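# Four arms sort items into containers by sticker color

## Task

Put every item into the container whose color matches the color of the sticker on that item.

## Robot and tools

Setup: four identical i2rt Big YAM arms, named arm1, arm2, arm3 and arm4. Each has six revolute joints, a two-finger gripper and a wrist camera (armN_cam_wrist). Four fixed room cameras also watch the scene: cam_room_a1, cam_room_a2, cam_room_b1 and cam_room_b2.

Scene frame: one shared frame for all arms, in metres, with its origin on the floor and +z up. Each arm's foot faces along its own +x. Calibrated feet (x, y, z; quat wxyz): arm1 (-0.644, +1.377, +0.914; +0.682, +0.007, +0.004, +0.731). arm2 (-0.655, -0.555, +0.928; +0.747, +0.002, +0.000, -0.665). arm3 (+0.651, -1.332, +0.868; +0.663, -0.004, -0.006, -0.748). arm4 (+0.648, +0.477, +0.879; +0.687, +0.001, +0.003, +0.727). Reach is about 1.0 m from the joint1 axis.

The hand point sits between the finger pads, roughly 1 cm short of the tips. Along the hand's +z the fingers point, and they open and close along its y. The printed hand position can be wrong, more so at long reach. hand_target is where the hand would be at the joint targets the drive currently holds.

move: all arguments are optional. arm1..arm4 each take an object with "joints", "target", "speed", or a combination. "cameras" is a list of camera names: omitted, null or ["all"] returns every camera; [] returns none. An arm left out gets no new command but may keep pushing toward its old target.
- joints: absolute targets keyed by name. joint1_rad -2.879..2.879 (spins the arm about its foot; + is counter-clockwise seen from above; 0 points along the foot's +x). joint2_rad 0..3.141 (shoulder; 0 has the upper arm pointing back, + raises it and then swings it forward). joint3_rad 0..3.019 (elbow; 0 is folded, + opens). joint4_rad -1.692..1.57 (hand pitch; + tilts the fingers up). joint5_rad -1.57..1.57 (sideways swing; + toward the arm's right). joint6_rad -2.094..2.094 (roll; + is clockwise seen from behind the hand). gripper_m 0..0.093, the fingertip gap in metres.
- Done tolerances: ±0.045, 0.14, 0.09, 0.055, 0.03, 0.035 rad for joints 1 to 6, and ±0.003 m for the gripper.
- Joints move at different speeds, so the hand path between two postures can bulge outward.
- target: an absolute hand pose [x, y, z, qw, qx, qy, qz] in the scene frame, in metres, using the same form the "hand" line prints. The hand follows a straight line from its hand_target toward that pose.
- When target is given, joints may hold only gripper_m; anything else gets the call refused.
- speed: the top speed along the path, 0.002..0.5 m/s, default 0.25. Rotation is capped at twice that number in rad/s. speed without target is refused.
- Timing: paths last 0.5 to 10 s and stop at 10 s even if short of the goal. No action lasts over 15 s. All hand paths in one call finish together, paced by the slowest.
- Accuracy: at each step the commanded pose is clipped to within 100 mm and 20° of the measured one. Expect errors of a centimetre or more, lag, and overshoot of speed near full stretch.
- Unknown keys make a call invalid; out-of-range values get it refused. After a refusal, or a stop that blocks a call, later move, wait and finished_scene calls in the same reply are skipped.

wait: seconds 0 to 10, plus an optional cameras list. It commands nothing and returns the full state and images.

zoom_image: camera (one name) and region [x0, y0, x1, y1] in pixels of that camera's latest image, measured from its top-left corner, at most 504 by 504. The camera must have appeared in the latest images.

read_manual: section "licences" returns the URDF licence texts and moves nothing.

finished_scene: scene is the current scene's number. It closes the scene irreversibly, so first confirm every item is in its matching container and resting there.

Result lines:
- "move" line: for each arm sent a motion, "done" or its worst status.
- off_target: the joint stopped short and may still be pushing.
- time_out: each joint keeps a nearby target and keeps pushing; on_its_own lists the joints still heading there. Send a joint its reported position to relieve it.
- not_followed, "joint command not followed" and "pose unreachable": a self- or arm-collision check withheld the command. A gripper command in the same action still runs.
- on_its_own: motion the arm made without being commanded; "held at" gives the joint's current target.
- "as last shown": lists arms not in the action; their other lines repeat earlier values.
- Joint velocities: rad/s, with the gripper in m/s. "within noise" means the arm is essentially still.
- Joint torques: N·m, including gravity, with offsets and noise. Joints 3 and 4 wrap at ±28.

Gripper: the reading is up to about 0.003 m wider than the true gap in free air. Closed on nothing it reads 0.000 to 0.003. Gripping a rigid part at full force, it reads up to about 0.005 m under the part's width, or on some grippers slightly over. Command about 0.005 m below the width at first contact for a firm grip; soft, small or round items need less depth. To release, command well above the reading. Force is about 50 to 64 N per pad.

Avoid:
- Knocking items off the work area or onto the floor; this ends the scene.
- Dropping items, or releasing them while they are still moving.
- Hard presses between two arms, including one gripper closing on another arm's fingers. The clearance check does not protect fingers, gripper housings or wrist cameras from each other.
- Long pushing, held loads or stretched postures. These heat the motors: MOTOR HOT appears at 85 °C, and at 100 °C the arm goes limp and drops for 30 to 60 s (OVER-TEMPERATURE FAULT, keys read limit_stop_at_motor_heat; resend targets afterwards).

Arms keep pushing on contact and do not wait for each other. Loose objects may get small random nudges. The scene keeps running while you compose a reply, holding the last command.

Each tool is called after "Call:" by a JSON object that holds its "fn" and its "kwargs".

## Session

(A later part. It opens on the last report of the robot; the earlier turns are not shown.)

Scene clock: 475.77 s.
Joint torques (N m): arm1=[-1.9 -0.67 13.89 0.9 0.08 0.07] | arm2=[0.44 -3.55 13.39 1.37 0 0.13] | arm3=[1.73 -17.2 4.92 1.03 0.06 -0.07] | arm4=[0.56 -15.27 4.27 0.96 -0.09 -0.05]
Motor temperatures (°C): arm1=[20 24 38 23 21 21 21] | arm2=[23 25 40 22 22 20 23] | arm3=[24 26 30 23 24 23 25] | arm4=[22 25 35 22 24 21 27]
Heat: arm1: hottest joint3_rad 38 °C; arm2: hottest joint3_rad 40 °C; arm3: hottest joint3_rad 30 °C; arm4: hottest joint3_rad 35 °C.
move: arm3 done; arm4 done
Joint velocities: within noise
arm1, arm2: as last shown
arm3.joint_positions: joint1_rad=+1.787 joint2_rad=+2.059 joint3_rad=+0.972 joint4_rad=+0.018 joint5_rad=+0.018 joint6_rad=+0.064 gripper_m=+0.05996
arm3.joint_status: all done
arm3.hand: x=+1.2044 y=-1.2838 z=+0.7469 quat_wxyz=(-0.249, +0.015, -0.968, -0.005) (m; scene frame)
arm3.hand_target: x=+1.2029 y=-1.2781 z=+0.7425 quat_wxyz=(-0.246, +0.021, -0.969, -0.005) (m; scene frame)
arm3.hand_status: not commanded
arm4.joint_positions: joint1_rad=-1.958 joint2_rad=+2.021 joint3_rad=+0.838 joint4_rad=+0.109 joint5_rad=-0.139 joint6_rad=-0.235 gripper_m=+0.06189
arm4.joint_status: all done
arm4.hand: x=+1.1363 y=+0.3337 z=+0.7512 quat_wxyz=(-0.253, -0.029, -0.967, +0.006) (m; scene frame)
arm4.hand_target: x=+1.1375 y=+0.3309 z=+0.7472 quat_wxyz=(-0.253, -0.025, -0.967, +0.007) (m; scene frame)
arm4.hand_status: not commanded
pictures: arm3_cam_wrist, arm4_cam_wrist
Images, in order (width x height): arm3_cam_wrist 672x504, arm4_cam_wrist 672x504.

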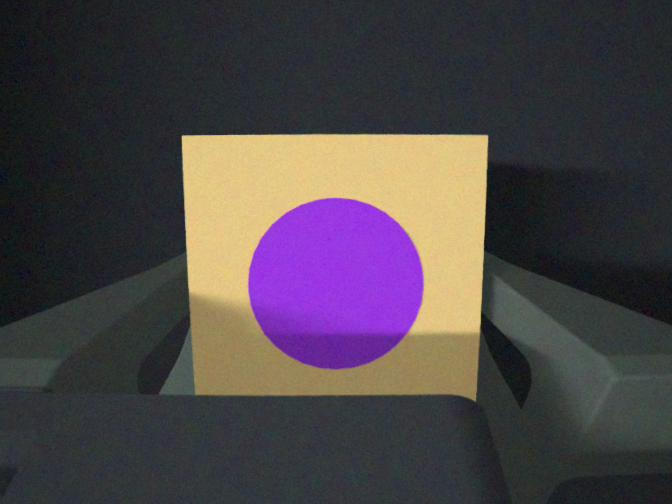

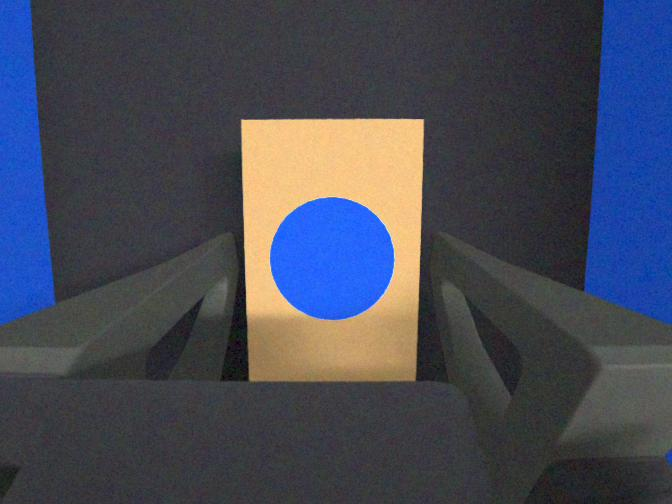

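Call:
{"fn": "move", "kwargs": {"arm3": {"joints": {"gripper_m": 0.073}}, "cameras": ["arm3_cam_wrist"]}}

Call:
{"fn": "move", "kwargs": {"arm3": {"target": [1.203, -1.278, 0.86, 0.2461, -0.0211, 0.9690, 0.0054], "speed": 0.1}, "arm4": {"target": [1.1375, 0.331, 0.86, 0.2526, 0.0253, 0.9672, -0.0066], "speed": 0.1}, "cameras": ["arm3_cam_wrist", "arm4_cam_wrist"]}}

Scene clock: 481.37 s.
Joint torques (N m): arm1=[-1.08 -1.03 13.68 1.05 0.09 0.09] | arm2=[0.44 -3.37 13.41 1.35 0.01 0.13] | arm3=[1.85 -17.14 4.98 1.07 0.07 -0.08] | arm4=[0.73 -15.09 4.36 1.02 -0.1 -0.06]
Motor temperatures (°C): arm1=[20 24 38 23 21 21 21] | arm2=[23 25 40 22 22 20 23] | arm3=[24 26 30 23 24 23 25] | arm4=[22 24 34 22 24 21 26]
Heat: arm1: hottest joint3_rad 38 °C; arm2: hottest joint3_rad 40 °C; arm3: hottest joint3_rad 30 °C; arm4: hottest joint3_rad 34 °C.
move: arm3 done
Joint velocities: within noise
arm1, arm4: as last shown
arm2.joint_positions: joint1_rad=+0.004 joint2_rad=+0.892 joint3_rad=+1.461 joint4_rad=-1.485 joint5_rad=+0.000 joint6_rad=-0.007 gripper_m=+0.07991
arm2.joint_status: not commanded
arm2.hand: x=-0.6192 y=-0.8630 z=+1.4057 quat_wxyz=(-0.240, -0.626, -0.711, +0.212) (m; scene frame)
arm2.hand_target: x=-0.6205 y=-0.8625 z=+1.4196 quat_wxyz=(-0.246, -0.628, -0.706, +0.217) (m; scene frame)
arm2.hand_status: not commanded
arm3.joint_positions: joint1_rad=+1.787 joint2_rad=+2.059 joint3_rad=+0.972 joint4_rad=+0.018 joint5_rad=+0.018 joint6_rad=+0.064 gripper_m=+0.07293
arm3.joint_status: all done
arm3.hand: x=+1.2044 y=-1.2838 z=+0.7469 quat_wxyz=(-0.249, +0.015, -0.968, -0.005) (m; scene frame)
arm3.hand_target: x=+1.2029 y=-1.2781 z=+0.7425 quat_wxyz=(-0.246, +0.021, -0.969, -0.005) (m; scene frame)
arm3.hand_status: not commanded
pictures: arm3_cam_wrist
Images, in order (width x height): arm3_cam_wrist 672x504.

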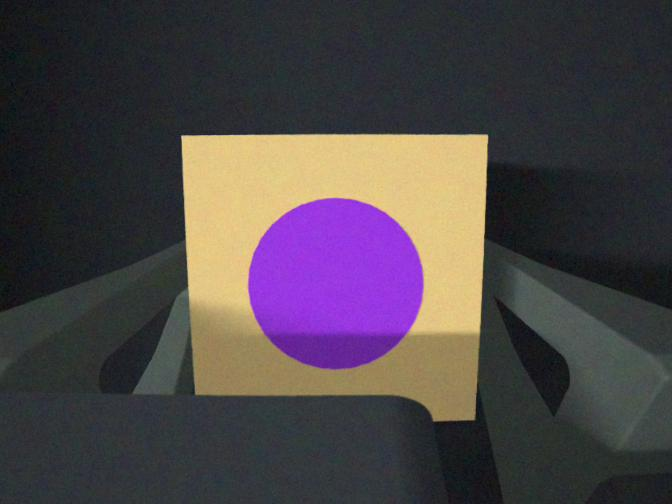

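Scene clock: 483.17 s.
Joint torques (N m): arm1=[-1.55 -0.97 13.79 1.06 0.06 0.05] | arm2=[0.38 -3.43 13.41 1.4 0 0.14] | arm3=[1.61 -17.44 8.03 0.62 0 -0.1] | arm4=[0.26 -15.79 6.86 0.47 -0.11 -0.06]
Motor temperatures (°C): arm1=[20 24 38 23 21 21 21] | arm2=[23 25 40 22 22 20 23] | arm3=[24 26 30 23 24 23 24] | arm4=[22 25 34 22 24 21 26]
Heat: arm1: hottest joint3_rad 38 °C; arm2: hottest joint3_rad 40 °C; arm3: hottest joint3_rad 30 °C; arm4: hottest joint3_rad 34 °C.
move: arm3 off_target; arm4 off_target
Joint velocities: within noise
arm1, arm2: as last shown
arm3.joint_positions: joint1_rad=+1.787 joint2_rad=+1.804 joint3_rad=+0.972 joint4_rad=-0.261 joint5_rad=+0.018 joint6_rad=+0.064 gripper_m=+0.07293
arm3.joint_status: not commanded
arm3.hand: x=+1.1946 y=-1.2833 z=+0.8501 quat_wxyz=(-0.237, +0.015, -0.971, -0.004) (m; scene frame)
arm3.hand_target: x=+1.2028 y=-1.2780 z=+0.8600 quat_wxyz=(-0.246, +0.021, -0.969, -0.005) (m; scene frame)
arm3.hand_status: off_target (0.014 m and 1.3 deg from the pose sent, 0.113 m and 0.8 deg at the start)
arm4.joint_positions: joint1_rad=-1.958 joint2_rad=+1.747 joint3_rad=+0.838 joint4_rad=-0.179 joint5_rad=-0.139 joint6_rad=-0.235 gripper_m=+0.06189
arm4.joint_status: not commanded
arm4.hand: x=+1.1316 y=+0.3358 z=+0.8514 quat_wxyz=(-0.246, -0.029, -0.969, +0.004) (m; scene frame)
arm4.hand_target: x=+1.1375 y=+0.3309 z=+0.8602 quat_wxyz=(-0.253, -0.025, -0.967, +0.007) (m; scene frame)
arm4.hand_status: off_target (0.012 m and 1.0 deg from the pose sent, 0.109 m and 0.4 deg at the start)
pictures: arm3_cam_wrist, arm4_cam_wrist
Images, in order (width x height): arm3_cam_wrist 672x504, arm4_cam_wrist 672x504.

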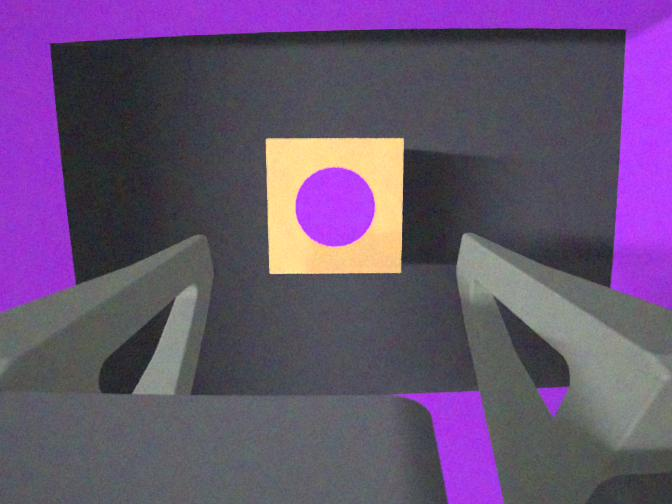

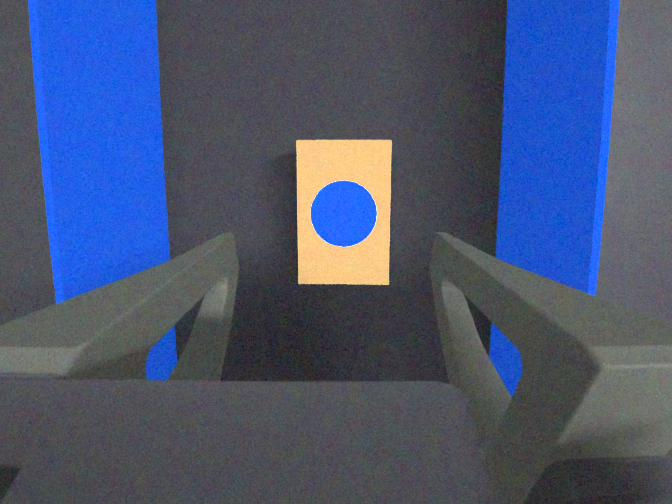

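Both placed. Lift up clear and verify.

Call:
{"fn": "move", "kwargs": {"arm3": {"target": [1.19, -1.285, 1.08, 0.2461, -0.0211, 0.9690, 0.0054], "speed": 0.2}, "arm4": {"target": [1.13, 0.336, 1.08, 0.2526, 0.0253, 0.9672, -0.0066], "speed": 0.2}, "cameras": ["arm3_cam_wrist", "arm4_cam_wrist", "cam_room_a1", "cam_room_a2", "cam_room_b1", "cam_room_b2"]}}

Scene clock: 488.17 s.
Joint torques (N m): arm1=[-1.2 -1.14 13.76 0.87 0.11 0.09] | arm2=[0.5 -3.31 13.42 1.39 0 0.13] | arm3=[0.32 -14.15 12.6 0.62 -0.05 -0.12] | arm4=[0.73 -12.57 11.4 0.34 -0.09 -0.04]
Motor temperatures (°C): arm1=[20 24 38 23 21 21 21] | arm2=[23 25 40 22 22 20 23] | arm3=[24 26 30 23 24 23 24] | arm4=[22 25 34 22 24 21 26]
Heat: arm1: hottest joint3_rad 38 °C; arm2: hottest joint3_rad 40 °C; arm3: hottest joint3_rad 30 °C; arm4: hottest joint3_rad 34 °C.
move: arm3 off_target; arm4 off_target
Joint velocities: within noise
arm1, arm2: as last shown
arm3.joint_positions: joint1_rad=+1.787 joint2_rad=+1.467 joint3_rad=+1.198 joint4_rad=-0.841 joint5_rad=+0.010 joint6_rad=+0.050 gripper_m=+0.07293
arm3.joint_status: not commanded
arm3.hand: x=+1.1764 y=-1.2808 z=+1.0599 quat_wxyz=(-0.229, +0.023, -0.973, -0.005) (m; scene frame)
arm3.hand_target: x=+1.1891 y=-1.2851 z=+1.0800 quat_wxyz=(-0.246, +0.021, -0.969, -0.005) (m; scene frame)
arm3.hand_status: off_target (0.025 m and 2.1 deg from the pose sent, 0.230 m and 1.3 deg at the start)
arm4.joint_positions: joint1_rad=-1.958 joint2_rad=+1.376 joint3_rad=+1.075 joint4_rad=-0.803 joint5_rad=-0.139 joint6_rad=-0.235 gripper_m=+0.06189
arm4.joint_status: not commanded
arm4.hand: x=+1.1198 y=+0.3409 z=+1.0612 quat_wxyz=(-0.238, -0.030, -0.971, +0.001) (m; scene frame)
arm4.hand_target: x=+1.1294 y=+0.3361 z=+1.0801 quat_wxyz=(-0.253, -0.025, -0.967, +0.007) (m; scene frame)
arm4.hand_status: off_target (0.022 m and 1.9 deg from the pose sent, 0.229 m and 1.0 deg at the start)
pictures: arm3_cam_wrist, arm4_cam_wrist, cam_room_a1, cam_room_a2, cam_room_b1, cam_room_b2
Images, in order (width x height): arm3_cam_wrist 672x504, arm4_cam_wrist 672x504, cam_room_a1 672x504, cam_room_a2 672x504, cam_room_b1 672x504, cam_room_b2 672x504.

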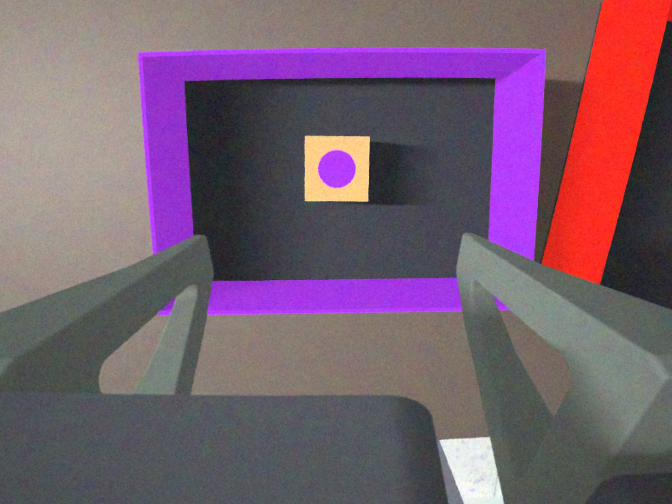

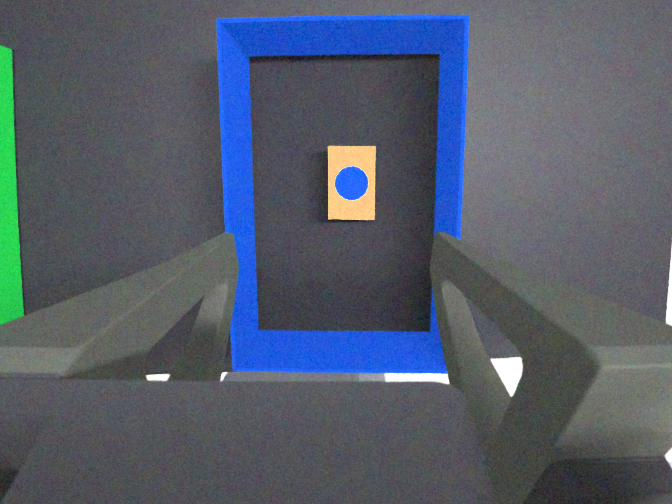

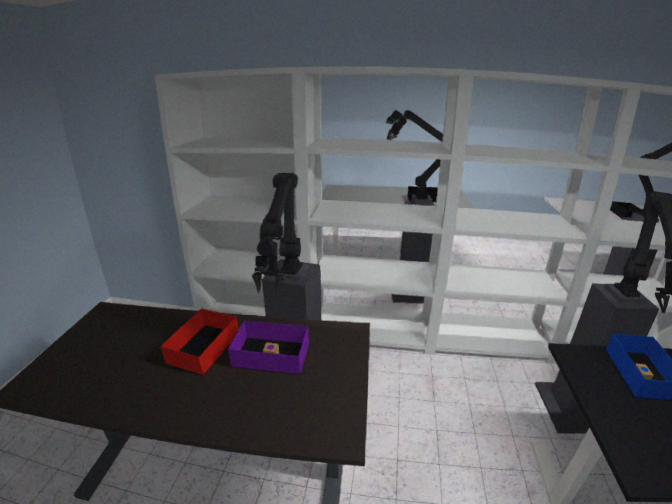

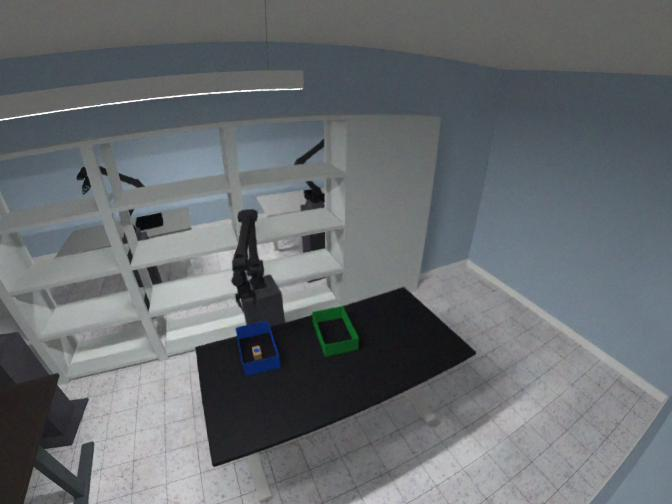

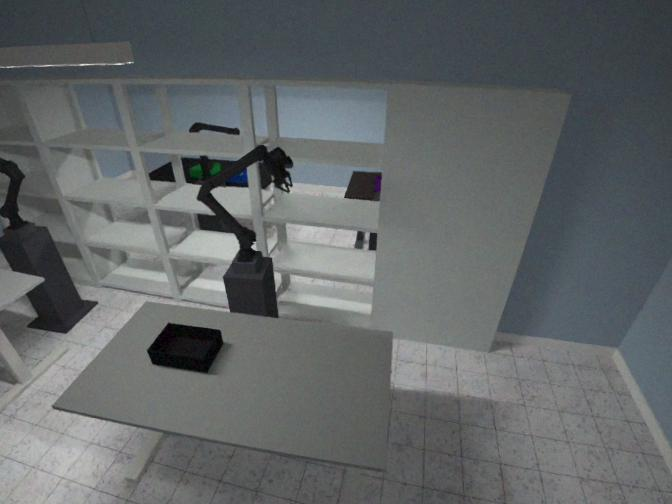

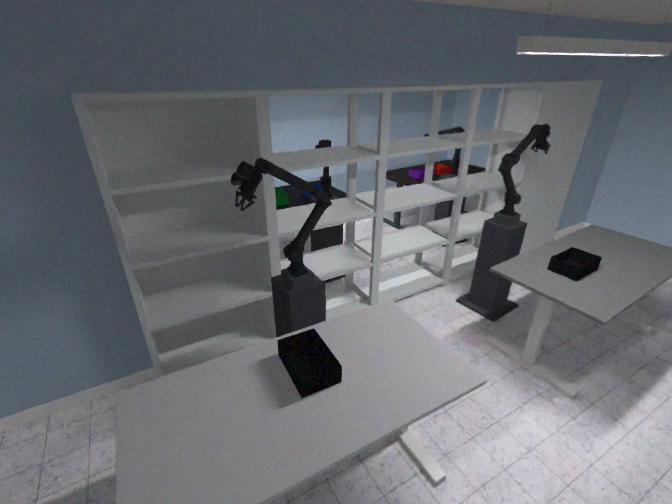

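Call:
{"fn": "zoom_image", "kwargs": {"camera": "cam_room_b2", "region": [250, 310, 370, 410]}}

Call:
{"fn": "zoom_image", "kwargs": {"camera": "cam_room_b1", "region": [130, 310, 250, 390]}}

Scaled by 4.200.

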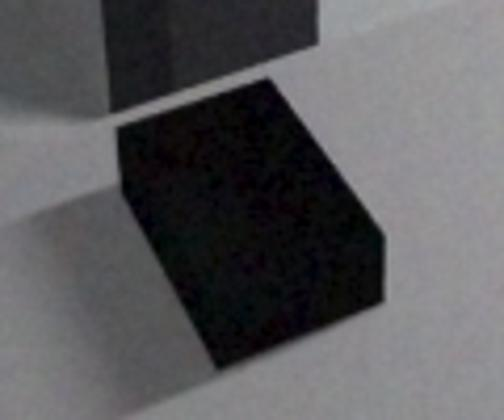

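Scaled by 4.200.

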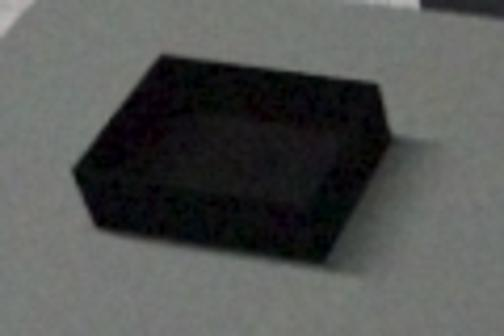

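Call:
{"fn": "finished_scene", "kwargs": {"scene": 2}}

The scene is finished: the task was done.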